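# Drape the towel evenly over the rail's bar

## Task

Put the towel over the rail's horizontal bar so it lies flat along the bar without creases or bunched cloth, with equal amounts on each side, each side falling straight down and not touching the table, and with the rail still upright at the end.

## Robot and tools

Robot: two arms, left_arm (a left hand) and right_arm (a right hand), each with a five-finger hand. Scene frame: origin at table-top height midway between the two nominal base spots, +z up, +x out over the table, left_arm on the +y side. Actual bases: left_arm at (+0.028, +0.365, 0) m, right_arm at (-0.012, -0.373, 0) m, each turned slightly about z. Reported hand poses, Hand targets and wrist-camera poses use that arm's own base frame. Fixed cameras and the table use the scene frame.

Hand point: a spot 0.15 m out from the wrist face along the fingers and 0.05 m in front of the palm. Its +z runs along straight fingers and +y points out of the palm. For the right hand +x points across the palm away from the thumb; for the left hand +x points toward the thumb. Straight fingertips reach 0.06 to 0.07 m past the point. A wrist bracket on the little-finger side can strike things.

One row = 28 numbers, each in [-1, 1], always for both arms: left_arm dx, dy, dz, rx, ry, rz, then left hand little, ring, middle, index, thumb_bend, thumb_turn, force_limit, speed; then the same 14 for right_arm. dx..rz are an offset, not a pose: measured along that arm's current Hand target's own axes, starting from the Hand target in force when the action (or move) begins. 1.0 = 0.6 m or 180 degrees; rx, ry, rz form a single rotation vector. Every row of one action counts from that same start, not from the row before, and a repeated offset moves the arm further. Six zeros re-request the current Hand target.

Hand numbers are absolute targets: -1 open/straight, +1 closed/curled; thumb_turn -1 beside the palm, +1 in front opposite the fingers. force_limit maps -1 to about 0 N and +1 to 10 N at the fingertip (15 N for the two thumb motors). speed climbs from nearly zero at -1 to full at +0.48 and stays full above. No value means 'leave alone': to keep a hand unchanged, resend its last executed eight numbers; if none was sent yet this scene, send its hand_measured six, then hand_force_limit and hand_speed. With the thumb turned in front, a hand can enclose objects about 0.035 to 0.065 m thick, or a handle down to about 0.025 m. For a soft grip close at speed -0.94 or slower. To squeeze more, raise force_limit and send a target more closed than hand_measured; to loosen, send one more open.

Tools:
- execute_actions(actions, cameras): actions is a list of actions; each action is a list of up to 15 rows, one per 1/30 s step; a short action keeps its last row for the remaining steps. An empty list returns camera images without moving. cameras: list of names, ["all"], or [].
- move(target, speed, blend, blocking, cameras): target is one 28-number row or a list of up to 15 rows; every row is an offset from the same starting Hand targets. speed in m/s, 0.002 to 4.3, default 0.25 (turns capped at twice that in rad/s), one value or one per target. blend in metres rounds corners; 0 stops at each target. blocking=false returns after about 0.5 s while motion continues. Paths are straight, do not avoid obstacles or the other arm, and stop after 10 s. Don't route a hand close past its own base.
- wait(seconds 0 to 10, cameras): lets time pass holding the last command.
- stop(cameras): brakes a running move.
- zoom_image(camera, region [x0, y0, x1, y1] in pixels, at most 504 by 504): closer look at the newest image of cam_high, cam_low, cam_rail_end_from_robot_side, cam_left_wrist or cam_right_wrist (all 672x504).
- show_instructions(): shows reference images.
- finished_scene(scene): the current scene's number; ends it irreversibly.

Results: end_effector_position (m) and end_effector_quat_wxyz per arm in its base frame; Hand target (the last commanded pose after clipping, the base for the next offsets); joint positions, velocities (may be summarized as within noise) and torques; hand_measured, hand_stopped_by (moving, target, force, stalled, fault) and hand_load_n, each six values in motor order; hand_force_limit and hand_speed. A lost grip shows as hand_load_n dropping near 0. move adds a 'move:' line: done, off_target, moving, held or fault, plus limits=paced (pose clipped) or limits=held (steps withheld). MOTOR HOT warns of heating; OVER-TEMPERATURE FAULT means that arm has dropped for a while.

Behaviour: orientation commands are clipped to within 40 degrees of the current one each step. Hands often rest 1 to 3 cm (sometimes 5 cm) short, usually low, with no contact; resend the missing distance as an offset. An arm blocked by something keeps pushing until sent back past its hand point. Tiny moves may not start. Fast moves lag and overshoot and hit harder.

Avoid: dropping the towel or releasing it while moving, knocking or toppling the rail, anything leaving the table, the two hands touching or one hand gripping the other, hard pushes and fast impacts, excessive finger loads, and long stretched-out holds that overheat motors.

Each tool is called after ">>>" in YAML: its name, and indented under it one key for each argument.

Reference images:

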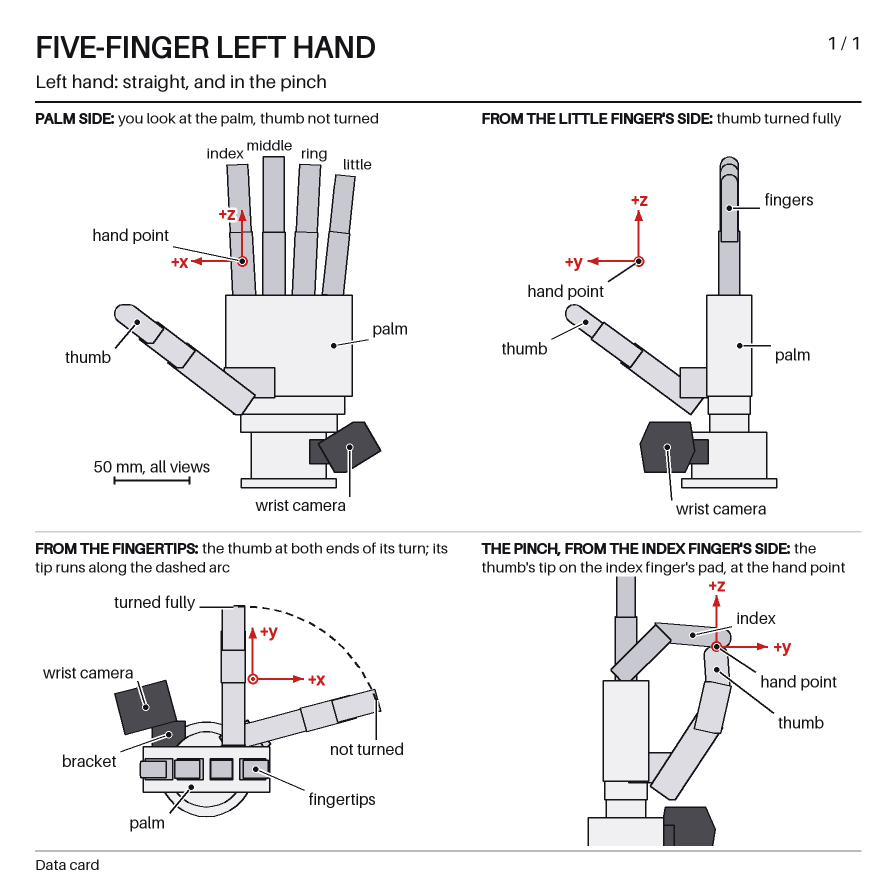

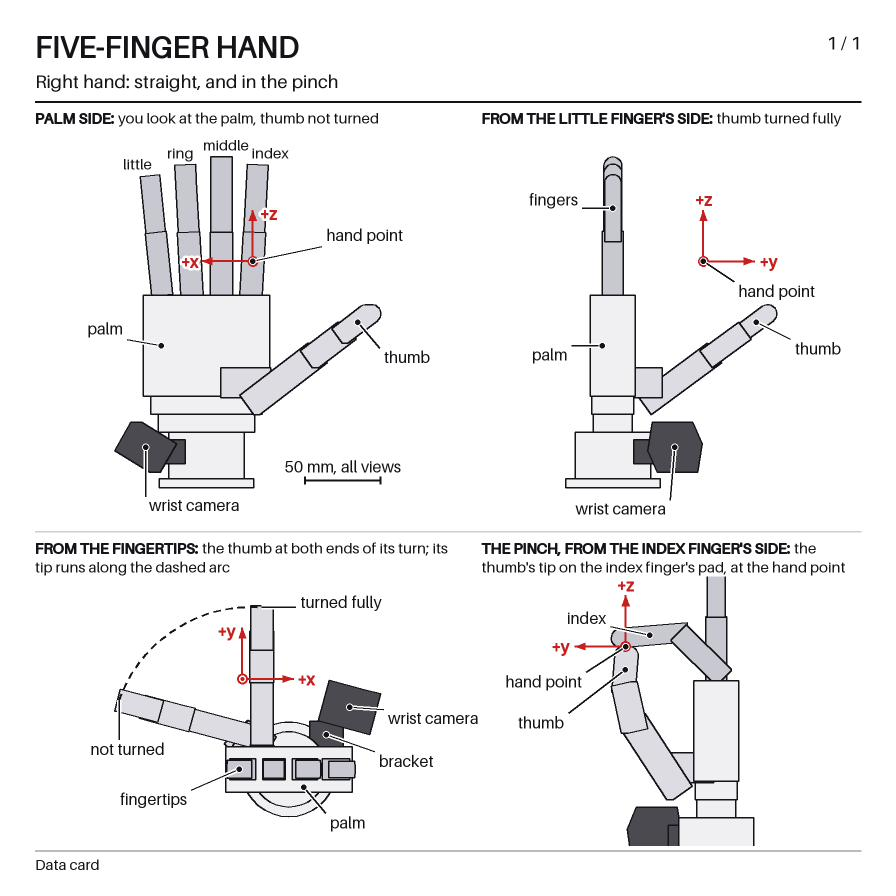

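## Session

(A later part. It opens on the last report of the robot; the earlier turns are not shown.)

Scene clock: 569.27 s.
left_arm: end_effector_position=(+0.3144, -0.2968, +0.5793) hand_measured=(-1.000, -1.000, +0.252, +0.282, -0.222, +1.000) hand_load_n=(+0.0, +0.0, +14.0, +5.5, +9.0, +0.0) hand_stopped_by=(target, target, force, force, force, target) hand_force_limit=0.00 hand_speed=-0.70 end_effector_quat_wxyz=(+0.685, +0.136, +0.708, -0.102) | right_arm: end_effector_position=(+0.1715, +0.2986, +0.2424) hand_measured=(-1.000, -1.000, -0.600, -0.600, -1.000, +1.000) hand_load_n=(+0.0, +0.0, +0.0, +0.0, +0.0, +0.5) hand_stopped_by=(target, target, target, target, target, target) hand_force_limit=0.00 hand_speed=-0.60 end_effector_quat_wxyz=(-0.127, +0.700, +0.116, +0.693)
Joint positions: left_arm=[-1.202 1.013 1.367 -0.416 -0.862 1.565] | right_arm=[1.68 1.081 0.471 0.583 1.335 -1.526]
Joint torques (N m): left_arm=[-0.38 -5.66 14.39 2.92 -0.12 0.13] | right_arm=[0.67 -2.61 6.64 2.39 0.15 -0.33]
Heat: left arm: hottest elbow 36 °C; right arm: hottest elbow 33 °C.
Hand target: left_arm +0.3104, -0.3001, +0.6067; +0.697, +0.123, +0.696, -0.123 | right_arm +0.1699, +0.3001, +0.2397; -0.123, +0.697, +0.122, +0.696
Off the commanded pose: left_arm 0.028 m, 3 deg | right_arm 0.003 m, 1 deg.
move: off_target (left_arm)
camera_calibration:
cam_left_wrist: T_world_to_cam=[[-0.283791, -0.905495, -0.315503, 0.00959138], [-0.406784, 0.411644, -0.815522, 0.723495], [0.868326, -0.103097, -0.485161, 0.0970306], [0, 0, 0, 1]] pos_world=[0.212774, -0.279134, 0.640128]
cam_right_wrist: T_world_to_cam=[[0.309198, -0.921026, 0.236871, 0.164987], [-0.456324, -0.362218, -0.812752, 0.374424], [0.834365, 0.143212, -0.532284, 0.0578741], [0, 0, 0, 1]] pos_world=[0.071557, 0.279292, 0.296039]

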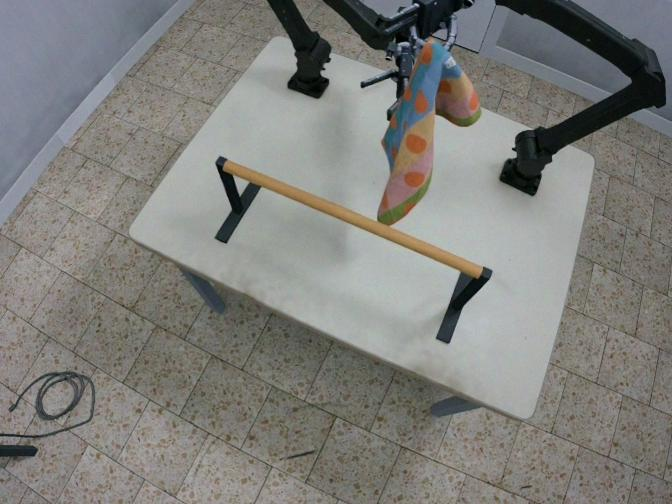

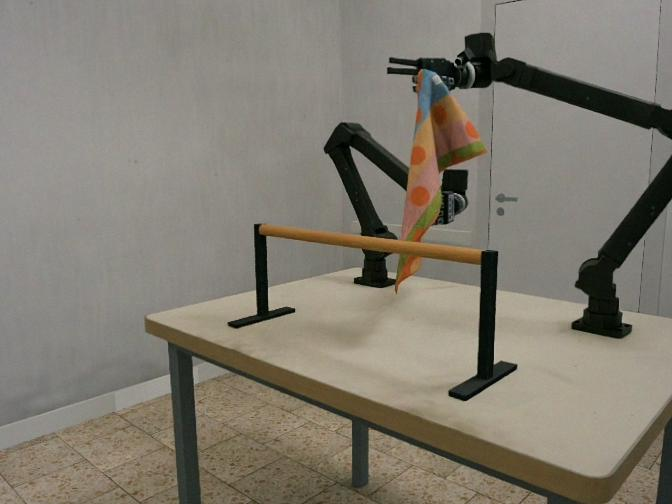

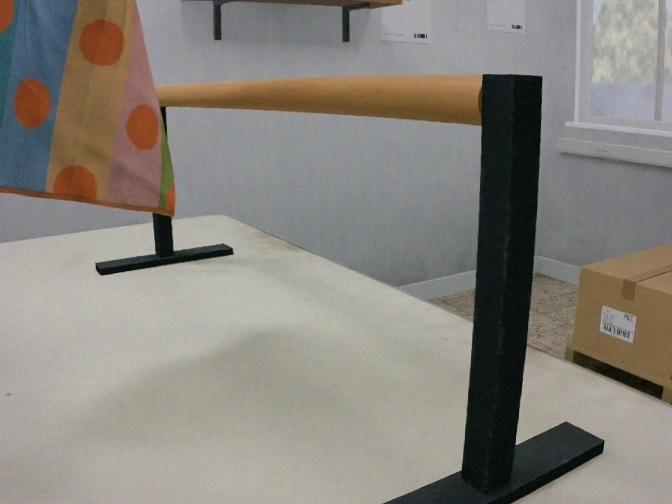

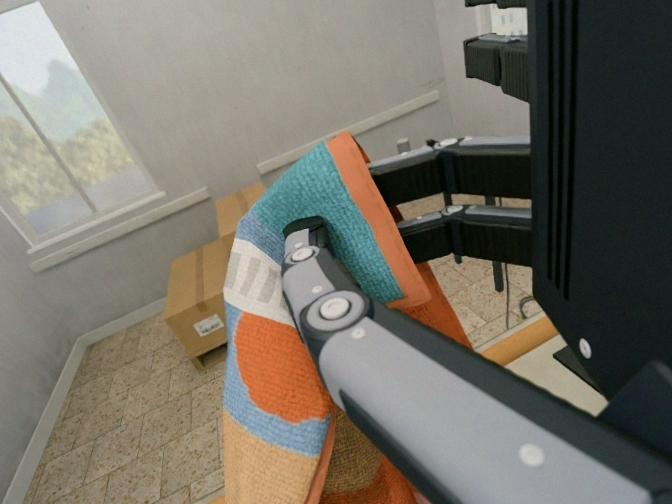

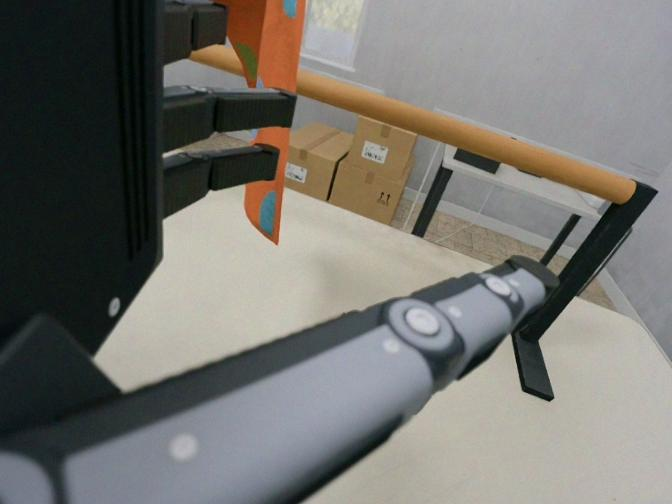

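>>> move:
  target:
    - [0,0,0,0,0,0,-1,-1,0.35,0.35,0.1,1,0,-0.7,-0.0617,-0.05,0,0,0,0,-1,-1,-0.6,-0.6,-1,1,0.0,-0.6]
  cameras: ["cam_right_wrist","cam_high"]
  speed: 0.08

Scene clock: 580.37 s.
left_arm: end_effector_position=(+0.3144, -0.2968, +0.5793) hand_measured=(-1.000, -1.000, +0.252, +0.282, -0.222, +1.000) hand_load_n=(+0.0, +0.0, +14.5, +5.5, +9.0, +0.0) hand_stopped_by=(target, target, force, force, force, target) hand_force_limit=0.00 hand_speed=-0.70 end_effector_quat_wxyz=(+0.685, +0.136, +0.708, -0.102) | right_arm: end_effector_position=(+0.1627, +0.3228, +0.2009) hand_measured=(-1.000, -1.000, -0.600, -0.600, -1.000, +1.000) hand_load_n=(+0.0, +0.0, +0.0, +0.0, +0.0, +0.5) hand_stopped_by=(target, target, target, target, target, target) hand_force_limit=0.00 hand_speed=-0.60 end_effector_quat_wxyz=(-0.122, +0.699, +0.121, +0.694)
Joint positions: left_arm=[-1.202 1.013 1.367 -0.416 -0.862 1.565] | right_arm=[1.7 1.284 0.471 0.784 1.355 -1.539]
Joint torques (N m): left_arm=[-0.85 -5.42 14.35 2.89 -0.16 0.14] | right_arm=[0.91 -4.37 6.93 2.36 0.25 -0.32]
Heat: left arm: hottest elbow 36 °C; right arm: hottest elbow 33 °C.
Hand target: left_arm +0.3104, -0.3001, +0.6067; +0.697, +0.123, +0.696, -0.123 | right_arm +0.1597, +0.3283, +0.2028; -0.123, +0.697, +0.122, +0.696
Off the commanded pose: left_arm 0.028 m, 3 deg | right_arm 0.007 m, 0 deg.
move: off_target (left_arm)
camera_calibration:
cam_right_wrist: T_world_to_cam=[[0.30777, -0.917745, 0.25104, 0.196163], [-0.452332, -0.373255, -0.809985, 0.347871], [0.837062, 0.135736, -0.530003, 0.041123], [0, 0, 0, 1]] pos_world=[0.0625579, 0.30429, 0.254321]
Images, in order (width x height): cam_high 672x504, cam_right_wrist 672x504.

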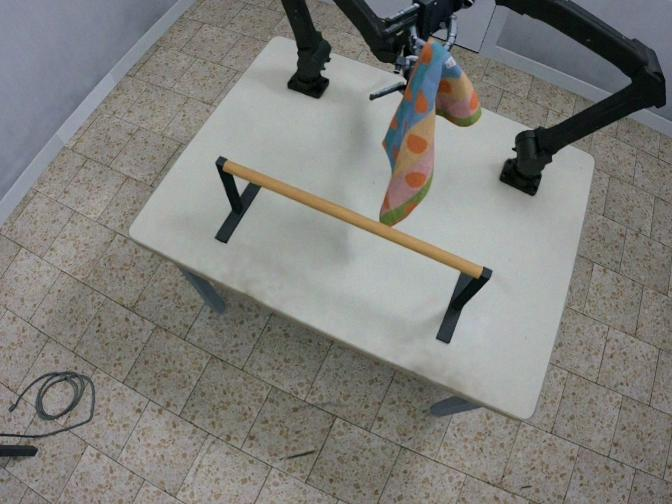

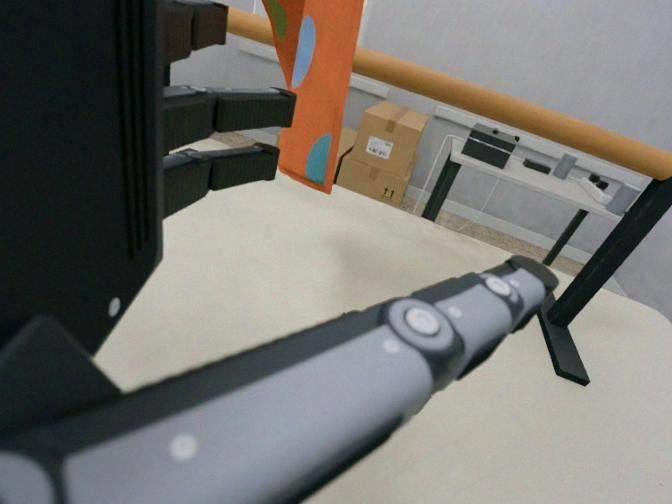

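>>> move:
  target:
    - [0,0,0,0,0,0,-1,-1,0.35,0.35,0.1,1,0,-0.7,0,0.0788,0.0445,0.2778,0,0,-1,-1,-0.6,-0.6,-1,1,0.0,-0.6]
  cameras: ["cam_right_wrist","cam_high"]
  speed: 0.12

Scene clock: 595.90 s.
left_arm: end_effector_position=(+0.3144, -0.2968, +0.5793) hand_measured=(-1.000, -1.000, +0.252, +0.282, -0.222, +1.000) hand_load_n=(+0.0, +0.0, +14.0, +5.5, +9.0, +0.0) hand_stopped_by=(target, target, force, force, force, target) hand_force_limit=0.00 hand_speed=-0.70 end_effector_quat_wxyz=(+0.685, +0.136, +0.708, -0.102) | right_arm: end_effector_position=(+0.1997, +0.2953, +0.2005) hand_measured=(-1.000, -1.000, -0.600, -0.600, -1.000, +1.000) hand_load_n=(+0.0, +0.0, +0.0, +0.0, -0.5, +0.5) hand_stopped_by=(target, target, target, target, target, target) hand_force_limit=0.00 hand_speed=-0.60 end_effector_quat_wxyz=(-0.410, +0.583, +0.403, +0.575)
Joint positions: left_arm=[-1.202 1.013 1.367 -0.416 -0.862 1.565] | right_arm=[1.045 0.514 0.131 0.379 -0.179 -1.557]
Joint torques (N m): left_arm=[-0.56 -5.36 14.34 2.82 -0.14 0.13] | right_arm=[-0.26 0.56 8.09 2.04 -0.12 -0.29]
Heat: left arm: hottest elbow 37 °C; right arm: hottest elbow 32 °C.
Hand target: left_arm +0.3104, -0.3001, +0.6067; +0.697, +0.123, +0.696, -0.123 | right_arm +0.2009, +0.2929, +0.2027; -0.406, +0.579, +0.405, +0.579
Off the commanded pose: left_arm 0.028 m, 3 deg | right_arm 0.003 m, 1 deg.
move: off_target (left_arm)
camera_calibration:
cam_right_wrist: T_world_to_cam=[[0.905657, -0.34973, 0.239737, -0.125268], [-0.00899172, -0.581117, -0.81377, 0.327599], [0.423915, 0.734841, -0.529438, -0.0808312], [0, 0, 0, 1]] pos_world=[0.150662, 0.205961, 0.253826]
Images, in order (width x height): cam_high 672x504, cam_right_wrist 672x504.

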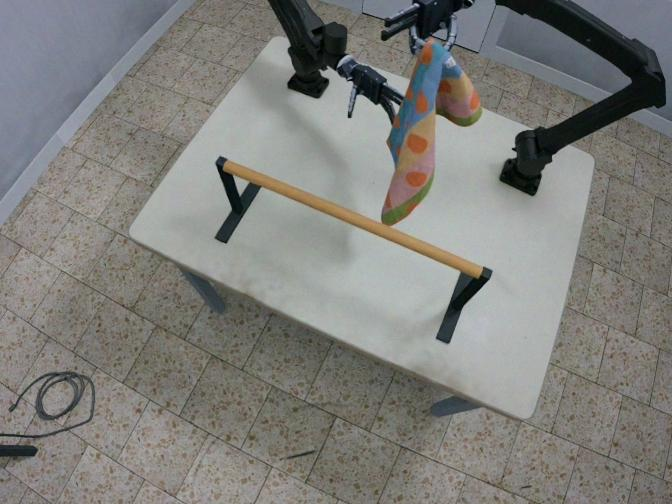

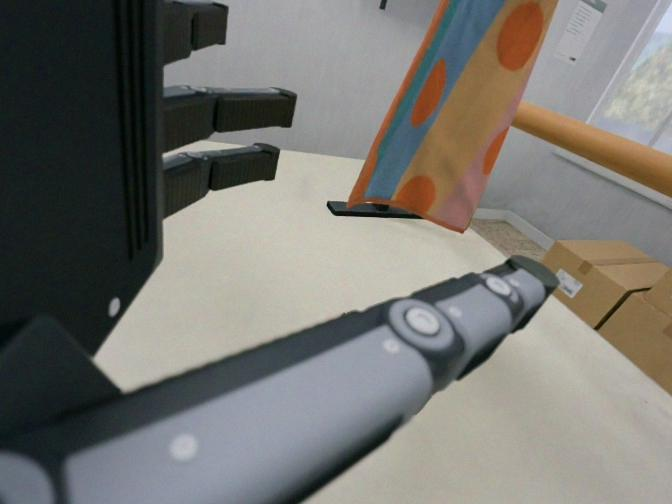

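>>> move:
  target:
    - [0,0,0,0,0,0,-1,-1,0.35,0.35,0.1,1,0,-0.7,0,0.0233,0.0918,-0.0833,0,0,-1,-1,-0.6,-0.6,-1,1,0.0,-0.6]
  cameras: ["cam_right_wrist","cam_high"]
  speed: 0.07

Scene clock: 613.20 s.
left_arm: end_effector_position=(+0.3144, -0.2968, +0.5793) hand_measured=(-1.000, -1.000, +0.252, +0.282, -0.222, +1.000) hand_load_n=(+0.0, +0.0, +14.5, +5.5, +9.0, +0.0) hand_stopped_by=(target, target, force, force, force, target) hand_force_limit=0.00 hand_speed=-0.70 end_effector_quat_wxyz=(+0.685, +0.136, +0.708, -0.102) | right_arm: end_effector_position=(+0.2277, +0.3214, +0.1740) hand_measured=(-1.000, -1.000, -0.600, -0.600, -1.000, +1.000) hand_load_n=(+0.0, +0.0, +0.0, +0.0, +0.0, +0.5) hand_stopped_by=(target, target, target, target, target, target) hand_force_limit=0.00 hand_speed=-0.60 end_effector_quat_wxyz=(-0.315, +0.645, +0.336, +0.610)
Joint positions: left_arm=[-1.202 1.013 1.367 -0.416 -0.862 1.565] | right_arm=[1.245 0.937 0.205 0.672 0.288 -1.557]
Joint torques (N m): left_arm=[-0.38 -5.42 14.27 2.92 -0.16 0.11] | right_arm=[0.67 -0.67 11.08 3.25 0.22 -0.29]
Heat: left arm: hottest elbow 37 °C; right arm: hottest elbow 35 °C.
Hand target: left_arm +0.3104, -0.3001, +0.6067; +0.697, +0.123, +0.696, -0.123 | right_arm +0.2328, +0.3400, +0.2027; -0.327, +0.627, +0.326, +0.627
Off the commanded pose: left_arm 0.028 m, 3 deg | right_arm 0.035 m, 3 deg.
move: off_target (left_arm, right_arm)
camera_calibration:
cam_right_wrist: T_world_to_cam=[[0.785481, -0.562579, 0.257925, -0.0425232], [-0.175422, -0.602051, -0.778949, 0.360062], [0.593504, 0.566603, -0.571589, -0.103164], [0, 0, 0, 1]] pos_world=[0.157792, 0.251306, 0.232471]
Images, in order (width x height): cam_high 672x504, cam_right_wrist 672x504.

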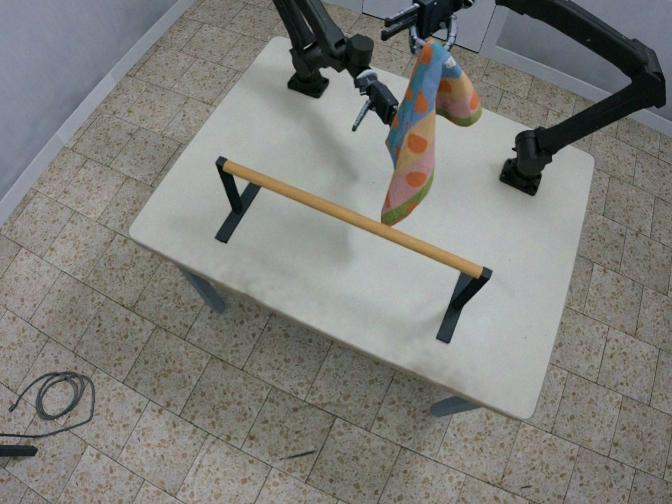

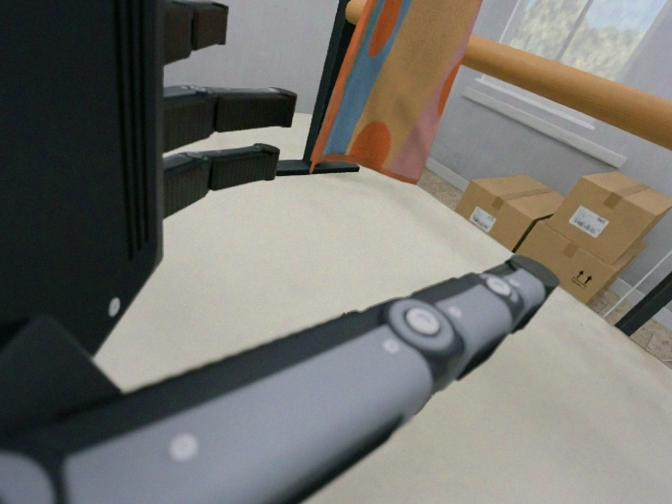

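>>> move:
  target:
    - [0,0,0,0,0,0,-1,-1,0.35,0.35,0.1,1,0,-0.7,0.0433,-0.0152,0.0,0,0,0,-1,-1,-0.6,-0.6,-1,1,0.0,-0.6]
    - [0,0,0,0,0,0,-1,-1,0.35,0.35,0.1,1,0,-0.7,0.0433,-0.0152,0.0550,0,0,0,-1,-1,-0.6,-0.6,-1,1,0.0,-0.6]
  cameras: ["cam_right_wrist","cam_high"]
  speed: 0.06

Scene clock: 620.50 s.
left_arm: end_effector_position=(+0.3144, -0.2968, +0.5793) hand_measured=(-1.000, -1.000, +0.252, +0.282, -0.222, +1.000) hand_load_n=(+0.0, +0.0, +14.5, +5.5, +9.0, +0.0) hand_stopped_by=(target, target, force, force, force, target) hand_force_limit=0.00 hand_speed=-0.70 end_effector_quat_wxyz=(+0.685, +0.136, +0.708, -0.102) | right_arm: end_effector_position=(+0.2350, +0.3556, +0.1992) hand_measured=(-1.000, -1.000, -0.600, -0.600, -1.000, +1.000) hand_load_n=(+0.0, +0.0, +0.0, +0.0, +0.0, +0.0) hand_stopped_by=(target, target, target, target, target, target) hand_force_limit=0.00 hand_speed=-0.60 end_effector_quat_wxyz=(-0.317, +0.644, +0.338, +0.609)
Joint positions: left_arm=[-1.202 1.013 1.367 -0.416 -0.862 1.565] | right_arm=[1.257 0.996 0.318 0.616 0.294 -1.557]
Joint torques (N m): left_arm=[-0.03 -5.66 14.43 3 -0.16 0.13] | right_arm=[-0.15 -1.67 11.47 3.3 -0.1 -0.3]
Heat: left arm: hottest elbow 37 °C; right arm: hottest elbow 36 °C.
Hand target: left_arm +0.3104, -0.3001, +0.6067; +0.697, +0.123, +0.696, -0.123 | right_arm +0.2443, +0.3722, +0.2287; -0.327, +0.627, +0.326, +0.627
Off the commanded pose: left_arm 0.028 m, 3 deg | right_arm 0.035 m, 3 deg.
move: off_target (left_arm, right_arm)
camera_calibration:
cam_right_wrist: T_world_to_cam=[[0.789079, -0.557344, 0.258306, -0.0382613], [-0.171339, -0.603494, -0.778741, 0.401065], [0.589912, 0.570231, -0.5717, -0.112889], [0, 0, 0, 1]] pos_world=[0.165504, 0.285089, 0.257671]
Images, in order (width x height): cam_high 672x504, cam_right_wrist 672x504.

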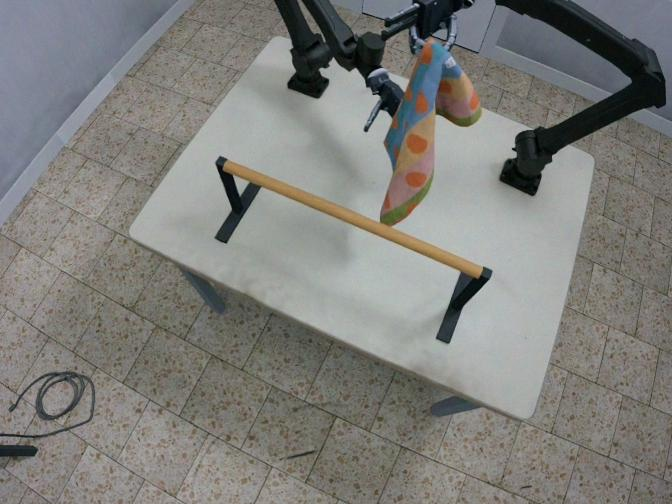

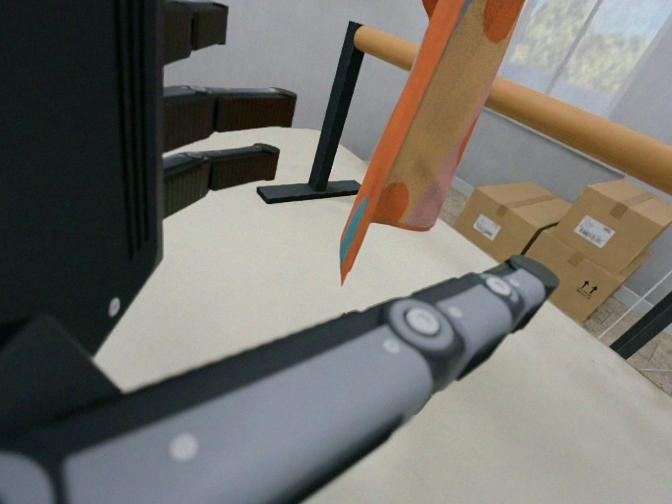

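>>> move:
  target:
    - [0,0,0,0,0,0,-1,-1,0.35,0.35,0.1,1,0,-0.7,0.0,0.0,0.0250,0,0,0,-1,-1,-0.6,-0.6,-1,1,0.0,-0.6]
  cameras: ["cam_right_wrist"]
  speed: 0.06

Scene clock: 625.90 s.
left_arm: end_effector_position=(+0.3144, -0.2968, +0.5793) hand_measured=(-1.000, -1.000, +0.252, +0.282, -0.222, +1.000) hand_load_n=(+0.0, +0.0, +14.0, +5.5, +9.5, +0.0) hand_stopped_by=(target, target, force, force, force, target) hand_force_limit=0.00 hand_speed=-0.70 end_effector_quat_wxyz=(+0.685, +0.136, +0.708, -0.102) | right_arm: end_effector_position=(+0.2432, +0.3679, +0.2000) hand_measured=(-1.000, -1.000, -0.600, -0.600, -1.000, +1.000) hand_load_n=(+0.0, +0.0, +0.0, +0.0, +0.0, +0.0) hand_stopped_by=(target, target, target, target, target, target) hand_force_limit=0.00 hand_speed=-0.60 end_effector_quat_wxyz=(-0.317, +0.644, +0.338, +0.609)
Joint positions: left_arm=[-1.202 1.013 1.367 -0.416 -0.862 1.565] | right_arm=[1.242 1.051 0.35 0.641 0.278 -1.557]
Joint torques (N m): left_arm=[-0.26 -5.36 14.35 2.81 -0.16 0.11] | right_arm=[-0.09 -2.55 11.33 3.21 -0.11 -0.3]
Heat: left arm: hottest elbow 38 °C; right arm: hottest elbow 36 °C.
Hand target: left_arm +0.3104, -0.3001, +0.6067; +0.697, +0.123, +0.696, -0.123 | right_arm +0.2529, +0.3845, +0.2288; -0.327, +0.627, +0.326, +0.627
Off the commanded pose: left_arm 0.028 m, 3 deg | right_arm 0.035 m, 3 deg.
move: off_target (left_arm, right_arm)
camera_calibration:
cam_right_wrist: T_world_to_cam=[[0.789185, -0.557666, 0.257286, -0.0377974], [-0.171867, -0.602723, -0.779222, 0.410443], [0.589618, 0.570731, -0.571504, -0.124374], [0, 0, 0, 1]] pos_world=[0.173704, 0.297289, 0.258471]
Images, in order (width x height): cam_right_wrist 672x504.

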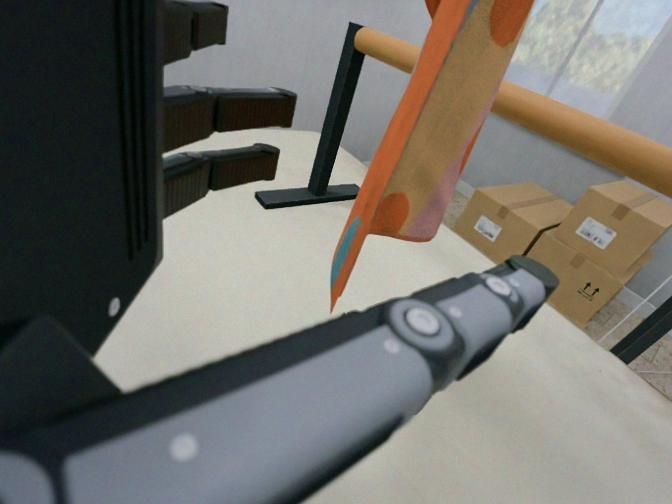

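>>> move:
  target:
    - [0.0,0.0,0.0,0,0,0,-1,-1,0.35,0.35,0.1,1,0,-0.7,0,0,0,0,0,0,-1,-1,-0.1,-0.1,-0.4,1,0,-0.5]
    - [0.0,0.0,0.0,0,0,0,-1,-1,0.35,0.35,0.1,1,0,-0.7,0,0,0,0,0,0,-1,-1,0.35,0.35,0.1,1,-0.1,-0.75]
  cameras: ["cam_right_wrist"]
  speed: 0.06

Scene clock: 630.93 s.
left_arm: end_effector_position=(+0.3144, -0.2968, +0.5793) hand_measured=(-1.000, -1.000, +0.252, +0.282, -0.222, +1.000) hand_load_n=(+0.0, +0.0, +14.0, +5.5, +9.0, +0.0) hand_stopped_by=(target, target, force, force, force, target) hand_force_limit=0.00 hand_speed=-0.70 end_effector_quat_wxyz=(+0.685, +0.136, +0.708, -0.102) | right_arm: end_effector_position=(+0.2433, +0.3681, +0.1999) hand_measured=(-1.000, -1.000, +0.242, +0.266, -0.216, +1.000) hand_load_n=(+0.0, +0.0, +11.0, +4.5, +9.0, +0.5) hand_stopped_by=(target, target, force, force, force, target) hand_force_limit=-0.10 hand_speed=-0.75 end_effector_quat_wxyz=(-0.317, +0.644, +0.338, +0.608)
Joint positions: left_arm=[-1.202 1.013 1.367 -0.416 -0.862 1.565] | right_arm=[1.241 1.052 0.35 0.641 0.277 -1.557]
Joint torques (N m): left_arm=[-0.38 -5.13 14.54 2.77 -0.15 0.14] | right_arm=[-0.15 -2.49 11.3 3.25 -0.1 -0.31]
Heat: left arm: hottest elbow 38 °C; right arm: hottest elbow 38 °C.
Hand target: left_arm +0.3104, -0.3001, +0.6067; +0.697, +0.123, +0.696, -0.123 | right_arm +0.2529, +0.3846, +0.2287; -0.327, +0.627, +0.326, +0.627
Off the commanded pose: left_arm 0.028 m, 3 deg | right_arm 0.035 m, 3 deg.
move: off_target (left_arm, right_arm); target 2's new numbers were sent with right_arm's hand 0.035 m and 3 deg from that target
camera_calibration:
cam_right_wrist: T_world_to_cam=[[0.78951, -0.557197, 0.257303, -0.0379668], [-0.171732, -0.603056, -0.778994, 0.410597], [0.589221, 0.570836, -0.571808, -0.12443], [0, 0, 0, 1]] pos_world=[0.173805, 0.297487, 0.258472]
Images, in order (width x height): cam_right_wrist 672x504.

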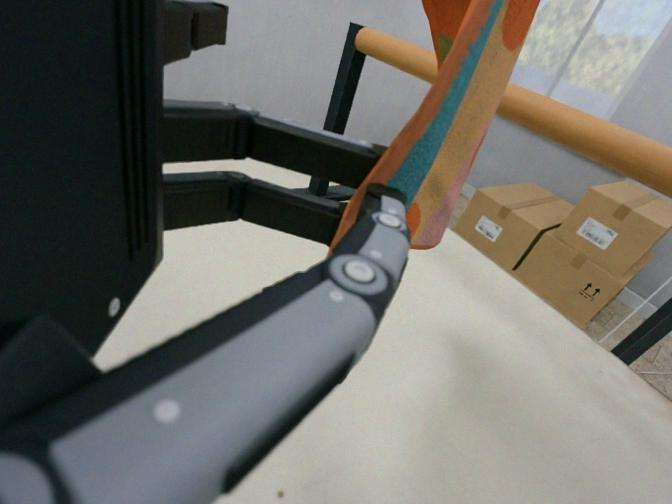

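>>> move:
  target:
    - [0.1283,0.1927,-0.0702,0.1389,0,0,-1,-1,0.35,0.35,0.1,1,0,-0.7,0.4772,0.3212,-0.2062,-0.0556,0,0,-1,-1,0.35,0.35,0.1,1,-0.1,-0.75]
  cameras: ["all"]
  speed: 0.12

Scene clock: 644.07 s.
left_arm: end_effector_position=(+0.3102, -0.1833, +0.5312) hand_measured=(-1.000, -1.000, +0.252, +0.282, -0.222, +1.000) hand_load_n=(+0.0, +0.0, +14.0, +5.5, +9.0, +0.0) hand_stopped_by=(target, target, force, force, force, target) hand_force_limit=0.00 hand_speed=-0.70 end_effector_quat_wxyz=(+0.652, +0.273, +0.650, -0.277) | right_arm: end_effector_position=(+0.3399, +0.1763, +0.4780) hand_measured=(-1.000, -1.000, +0.242, +0.266, -0.216, +1.000) hand_load_n=(+0.0, +0.0, +11.5, +4.0, +9.0, +0.5) hand_stopped_by=(target, target, force, force, force, target) hand_force_limit=-0.10 hand_speed=-0.75 end_effector_quat_wxyz=(-0.275, +0.671, +0.269, +0.633)
Joint positions: left_arm=[-0.574 0.572 1.029 -0.452 0.225 1.565] | right_arm=[0.465 0.595 0.926 -0.381 -0.326 -1.558]
Joint torques (N m): left_arm=[3.37 -1.38 9.54 1.99 0.14 0.1] | right_arm=[-0.21 0.97 13.24 2.04 -0.09 -0.29]
Heat: left arm: hottest elbow 38 °C; right arm: hottest elbow 40 °C.
Hand target: left_arm +0.3105, -0.1771, +0.5298; +0.654, +0.271, +0.653, -0.271 | right_arm +0.3400, +0.1724, +0.5149; -0.271, +0.653, +0.270, +0.653
Off the commanded pose: left_arm 0.006 m, 1 deg | right_arm 0.037 m, 3 deg.
move: off_target (right_arm)
camera_calibration:
cam_left_wrist: T_world_to_cam=[[-0.656836, -0.704133, -0.269747, 0.224366], [-0.183, 0.495905, -0.848875, 0.599574], [0.73149, -0.508208, -0.454584, 0.0409348], [0, 0, 0, 1]] pos_world=[0.22715, -0.118545, 0.588094]
cam_right_wrist: T_world_to_cam=[[0.684762, -0.692581, 0.226789, -0.218777], [-0.284372, -0.540459, -0.791856, 0.561507], [0.670995, 0.47774, -0.567036, 0.073407], [0, 0, 0, 1]] pos_world=[0.260232, 0.116881, 0.535874]

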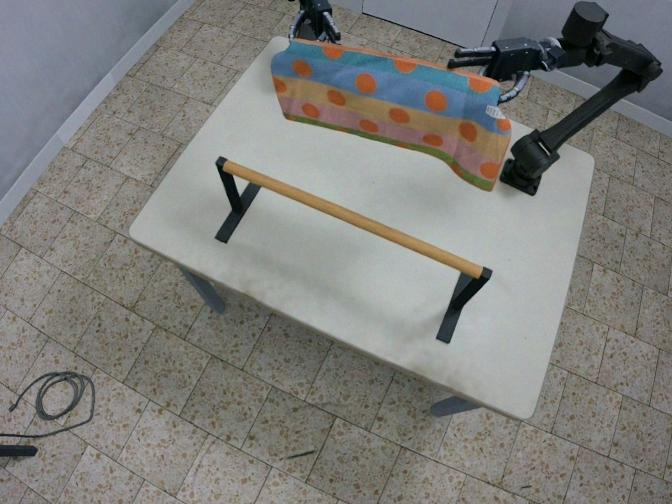

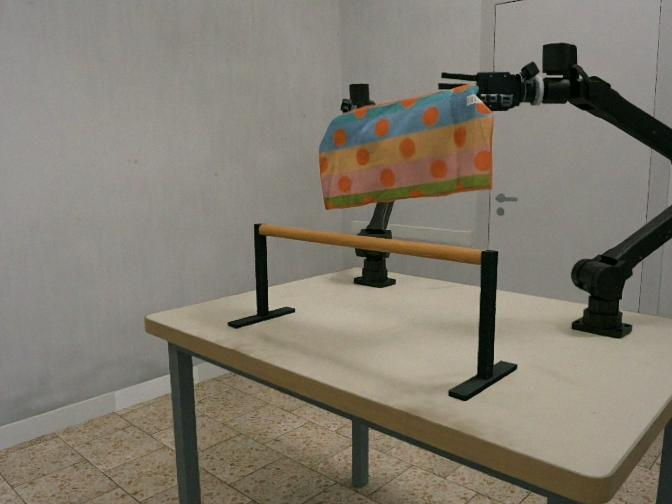

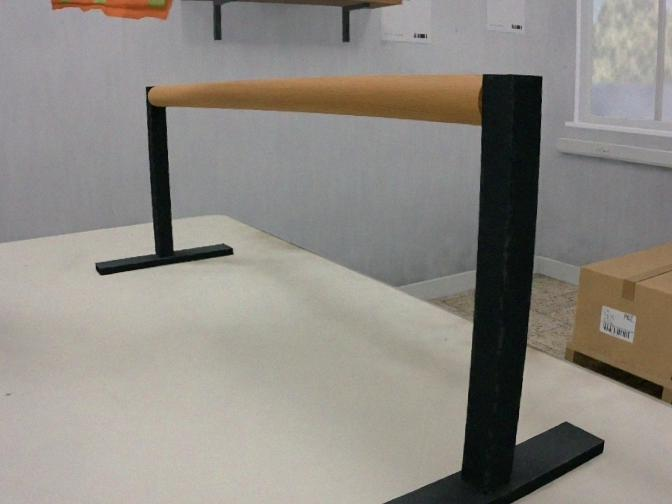

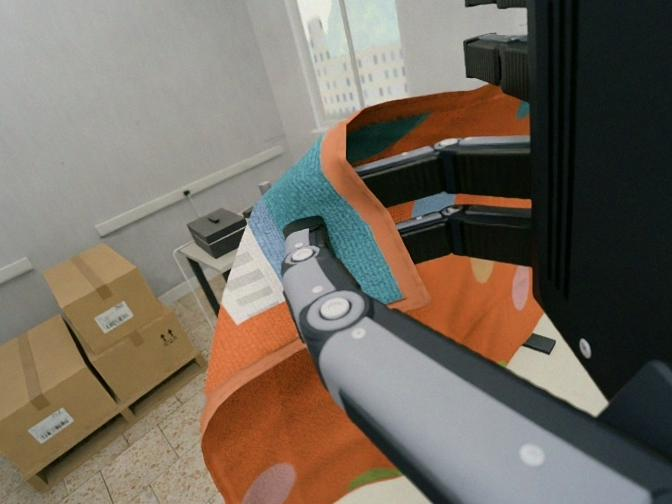

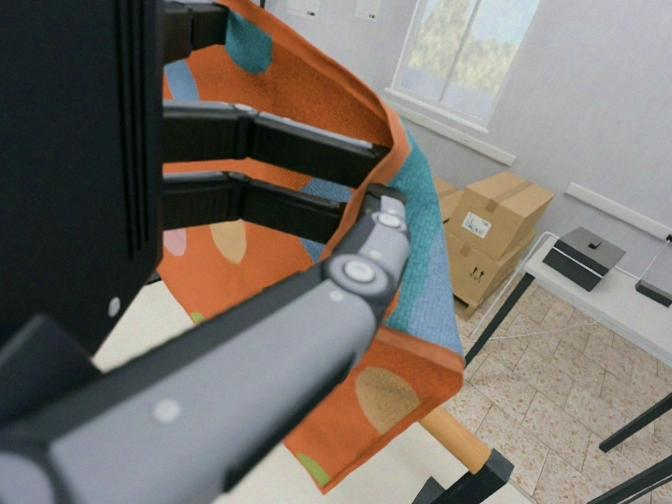

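>>> move:
  target:
    - [-0.0167,0.0,0.0,0,0,0,-1,-1,0.35,0.35,0.1,1,0,-0.7,0.0833,0,0,0,0,0,-1,-1,0.35,0.35,0.1,1,-0.1,-0.75]
    - [-0.0167,0.2822,0.2328,0,0,0,-1,-1,0.35,0.35,0.1,1,0,-0.7,0.0833,0.2275,0.2345,0,0,0,-1,-1,0.35,0.35,0.1,1,-0.1,-0.75]
  cameras: ["all"]
  speed: 0.12
  blend: 0.02

Scene clock: 663.73 s.
left_arm: end_effector_position=(+0.5216, -0.1652, +0.5050) hand_measured=(-1.000, -1.000, +0.252, +0.282, -0.222, +1.000) hand_load_n=(+0.0, +0.0, +14.5, +5.5, +9.0, +0.0) hand_stopped_by=(target, target, force, force, force, target) hand_force_limit=0.00 hand_speed=-0.70 end_effector_quat_wxyz=(+0.628, +0.270, +0.673, -0.283) | right_arm: end_effector_position=(+0.5292, +0.1805, +0.5169) hand_measured=(-1.000, -1.000, +0.242, +0.266, -0.216, +1.000) hand_load_n=(+0.0, +0.0, +11.5, +4.5, +9.0, +0.5) hand_stopped_by=(target, target, force, force, force, target) hand_force_limit=-0.10 hand_speed=-0.75 end_effector_quat_wxyz=(-0.282, +0.683, +0.264, +0.620)
Joint positions: left_arm=[-0.191 1.073 1.224 -0.213 0.613 1.565] | right_arm=[0.236 1.111 1.299 -0.272 -0.56 -1.558]
Joint torques (N m): left_arm=[2.26 -6.71 14.82 3.17 0.11 0.14] | right_arm=[-0.67 -5.83 13.85 3.33 -0.04 -0.29]
Heat: left arm: hottest elbow 37 °C; right arm: hottest elbow 41 °C.
Hand target: left_arm +0.5290, -0.1564, +0.5400; +0.654, +0.271, +0.653, -0.271 | right_arm +0.5362, +0.1752, +0.5647; -0.271, +0.653, +0.270, +0.653
Off the commanded pose: left_arm 0.037 m, 4 deg | right_arm 0.049 m, 5 deg.
move: off_target (left_arm, right_arm)
camera_calibration:
cam_left_wrist: T_world_to_cam=[[-0.676672, -0.697405, -0.236094, 0.363355], [-0.235729, 0.508981, -0.827871, 0.626064], [0.697529, -0.504543, -0.508813, -0.0707427], [0, 0, 0, 1]] pos_world=[0.442799, -0.100942, 0.568091]
cam_right_wrist: T_world_to_cam=[[0.69542, -0.690591, 0.198684, -0.345729], [-0.312304, -0.539457, -0.781954, 0.65796], [0.647192, 0.481737, -0.590824, -0.00931286], [0, 0, 0, 1]] pos_world=[0.451938, 0.12067, 0.577683]

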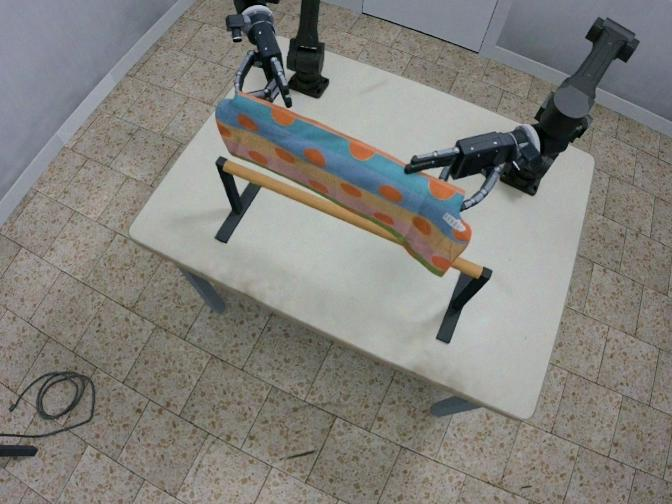

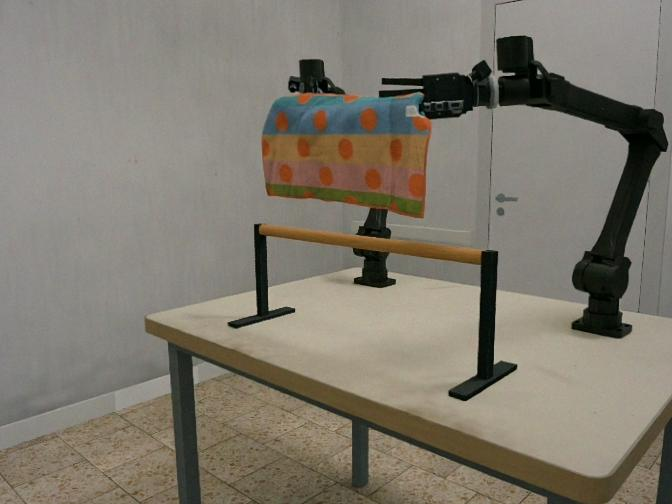

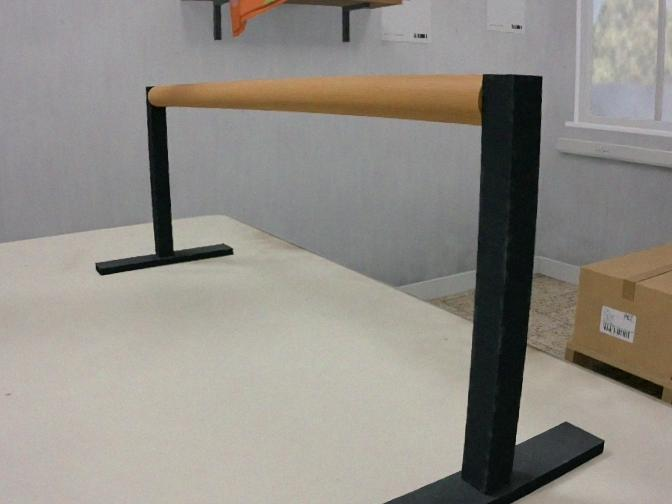

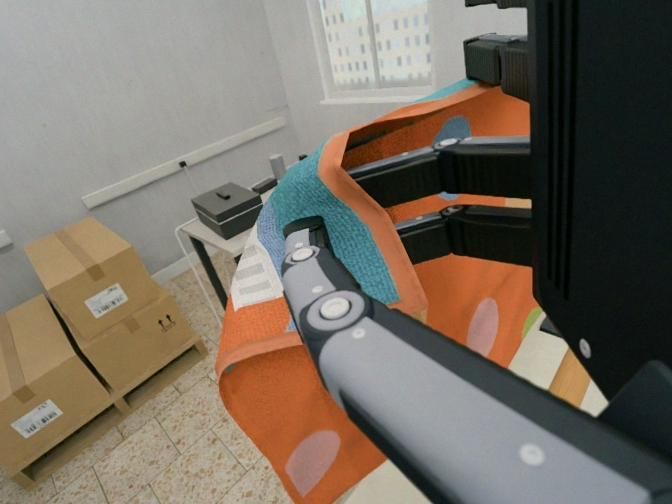

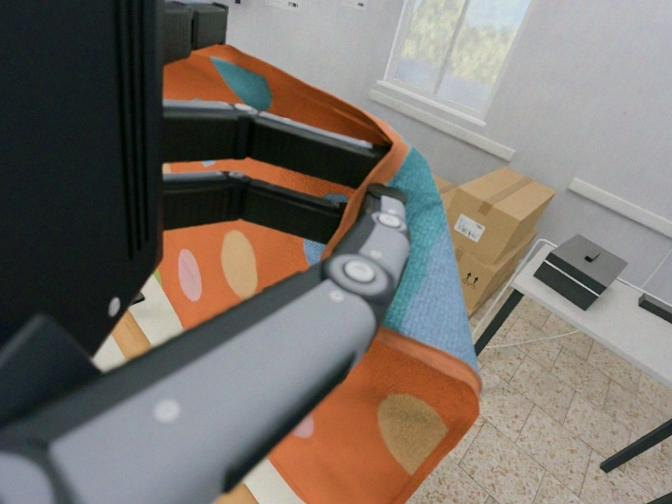

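>>> move:
  target:
    - [0.1833,0.0,0.0,0,0,0,0.9,0.9,0.35,0.35,0.1,1,0,-0.7,-0.2078,0,0,0,0,0,0.9,0.9,0.35,0.35,0.1,1,-0.1,-0.75]
  cameras: ["cam_rail_end_from_robot_side","cam_high","cam_low"]
  speed: 0.1

Scene clock: 685.20 s.
left_arm: end_effector_position=(+0.5254, -0.1654, +0.4272) hand_measured=(+0.900, +0.900, +0.252, +0.282, -0.222, +1.000) hand_load_n=(+0.0, +0.0, +14.5, +5.5, +9.0, +0.0) hand_stopped_by=(target, target, force, force, force, target) hand_force_limit=0.00 hand_speed=-0.70 end_effector_quat_wxyz=(+0.645, +0.274, +0.657, -0.279) | right_arm: end_effector_position=(+0.5366, +0.1819, +0.4251) hand_measured=(+0.900, +0.900, +0.242, +0.266, -0.218, +1.000) hand_load_n=(+0.0, +0.0, +11.5, +4.0, +8.5, +1.0) hand_stopped_by=(target, target, force, force, force, target) hand_force_limit=-0.10 hand_speed=-0.75 end_effector_quat_wxyz=(-0.280, +0.667, +0.267, +0.637)
Joint positions: left_arm=[-0.19 1.07 0.984 0.072 0.614 1.565] | right_arm=[0.235 1.111 1.025 0.048 -0.56 -1.558]
Joint torques (N m): left_arm=[2.14 -7.06 10.22 3.25 0.07 0.16] | right_arm=[-0.32 -7.82 8.7 3.32 0.01 -0.29]
Heat: left arm: hottest elbow 40 °C; right arm: hottest elbow 46 °C.
Hand target: left_arm +0.5291, -0.1564, +0.4300; +0.654, +0.271, +0.653, -0.271 | right_arm +0.5361, +0.1753, +0.4398; -0.271, +0.654, +0.270, +0.653
Off the commanded pose: left_arm 0.010 m, 1 deg | right_arm 0.016 m, 3 deg.
move: off_target (right_arm)
Images, in order (width x height): cam_high 672x504, cam_low 672x504, cam_rail_end_from_robot_side 672x504.

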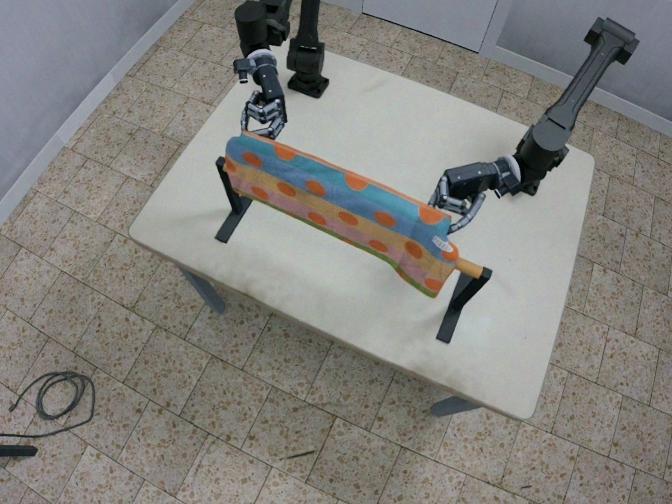

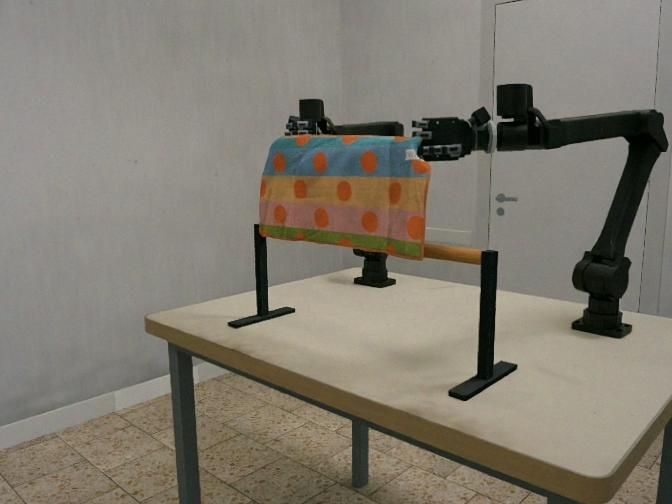

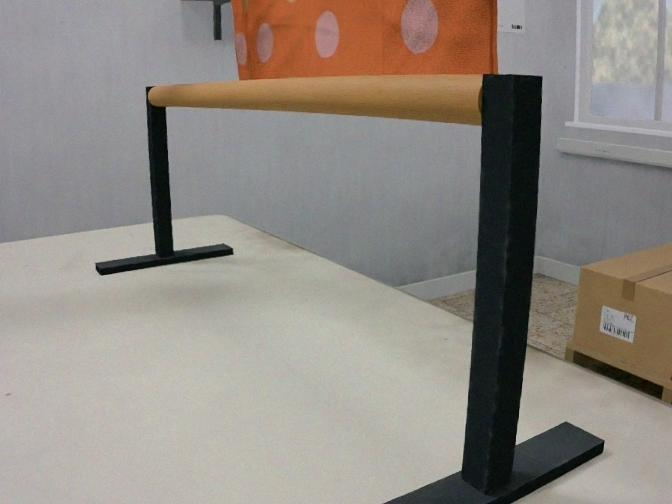

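>>> move:
  target:
    - [0.1,0.0354,-0.0354,0,0,0,0.9,0.9,0.35,0.35,0.1,1,0,-0.7,-0.1,-0.0354,0.0354,0,0,0,0.9,0.9,0.35,0.35,0.1,1,-0.1,-0.75]
  cameras: ["cam_rail_end_from_robot_side","cam_high","cam_low"]
  speed: 0.1

Scene clock: 711.07 s.
left_arm: end_effector_position=(+0.5239, -0.1373, +0.3708) hand_measured=(+0.900, +0.900, +0.252, +0.282, -0.222, +1.000) hand_load_n=(+0.0, +0.0, +15.0, +5.5, +9.0, +0.0) hand_stopped_by=(target, target, force, force, force, target) hand_force_limit=0.00 hand_speed=-0.70 end_effector_quat_wxyz=(+0.647, +0.275, +0.653, -0.280) | right_arm: end_effector_position=(+0.5325, +0.2056, +0.3748) hand_measured=(+0.900, +0.900, +0.242, +0.266, -0.218, +1.000) hand_load_n=(+0.0, +0.0, +11.5, +4.0, +8.5, +1.0) hand_stopped_by=(target, target, force, force, force, target) hand_force_limit=-0.10 hand_speed=-0.75 end_effector_quat_wxyz=(-0.278, +0.661, +0.268, +0.643)
Joint positions: left_arm=[-0.109 1.082 0.837 0.238 0.699 1.565] | right_arm=[0.301 1.141 0.9 0.22 -0.491 -1.558]
Joint torques (N m): left_arm=[2.55 -6.95 9.94 3.14 0.03 0.12] | right_arm=[0.32 -6.36 8.57 3.36 0.4 -0.31]
Heat: left arm: hottest elbow 37 °C; right arm: hottest elbow 41 °C.
Hand target: left_arm +0.5293, -0.1264, +0.3700; +0.654, +0.271, +0.653, -0.271 | right_arm +0.5360, +0.2055, +0.3799; -0.271, +0.653, +0.270, +0.653
Off the commanded pose: left_arm 0.012 m, 1 deg | right_arm 0.006 m, 2 deg.
move: off_target (left_arm)
Images, in order (width x height): cam_high 672x504, cam_low 672x504, cam_rail_end_from_robot_side 672x504.

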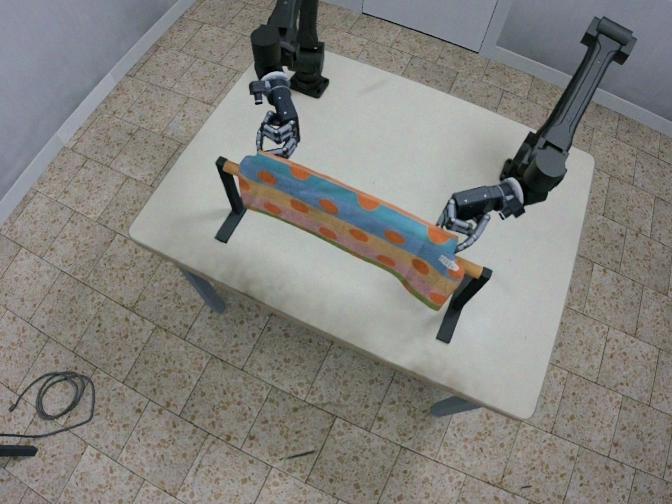

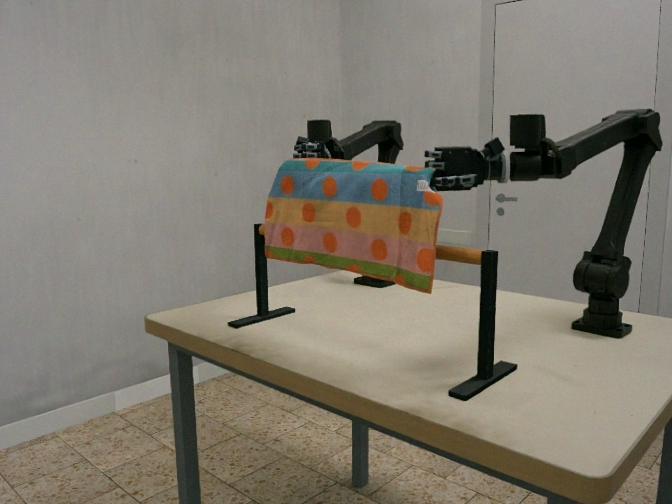

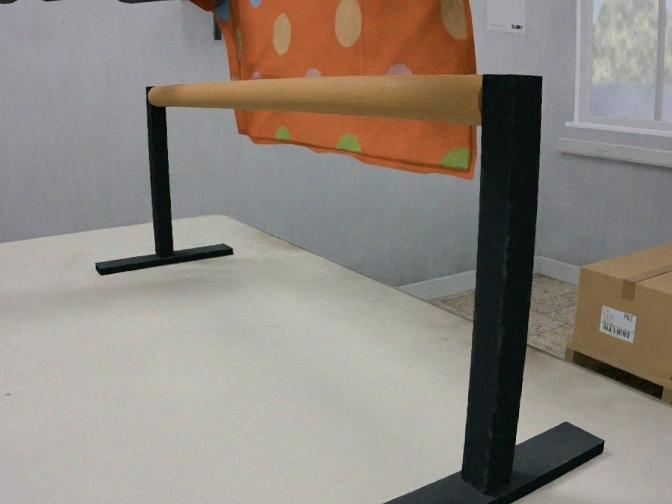

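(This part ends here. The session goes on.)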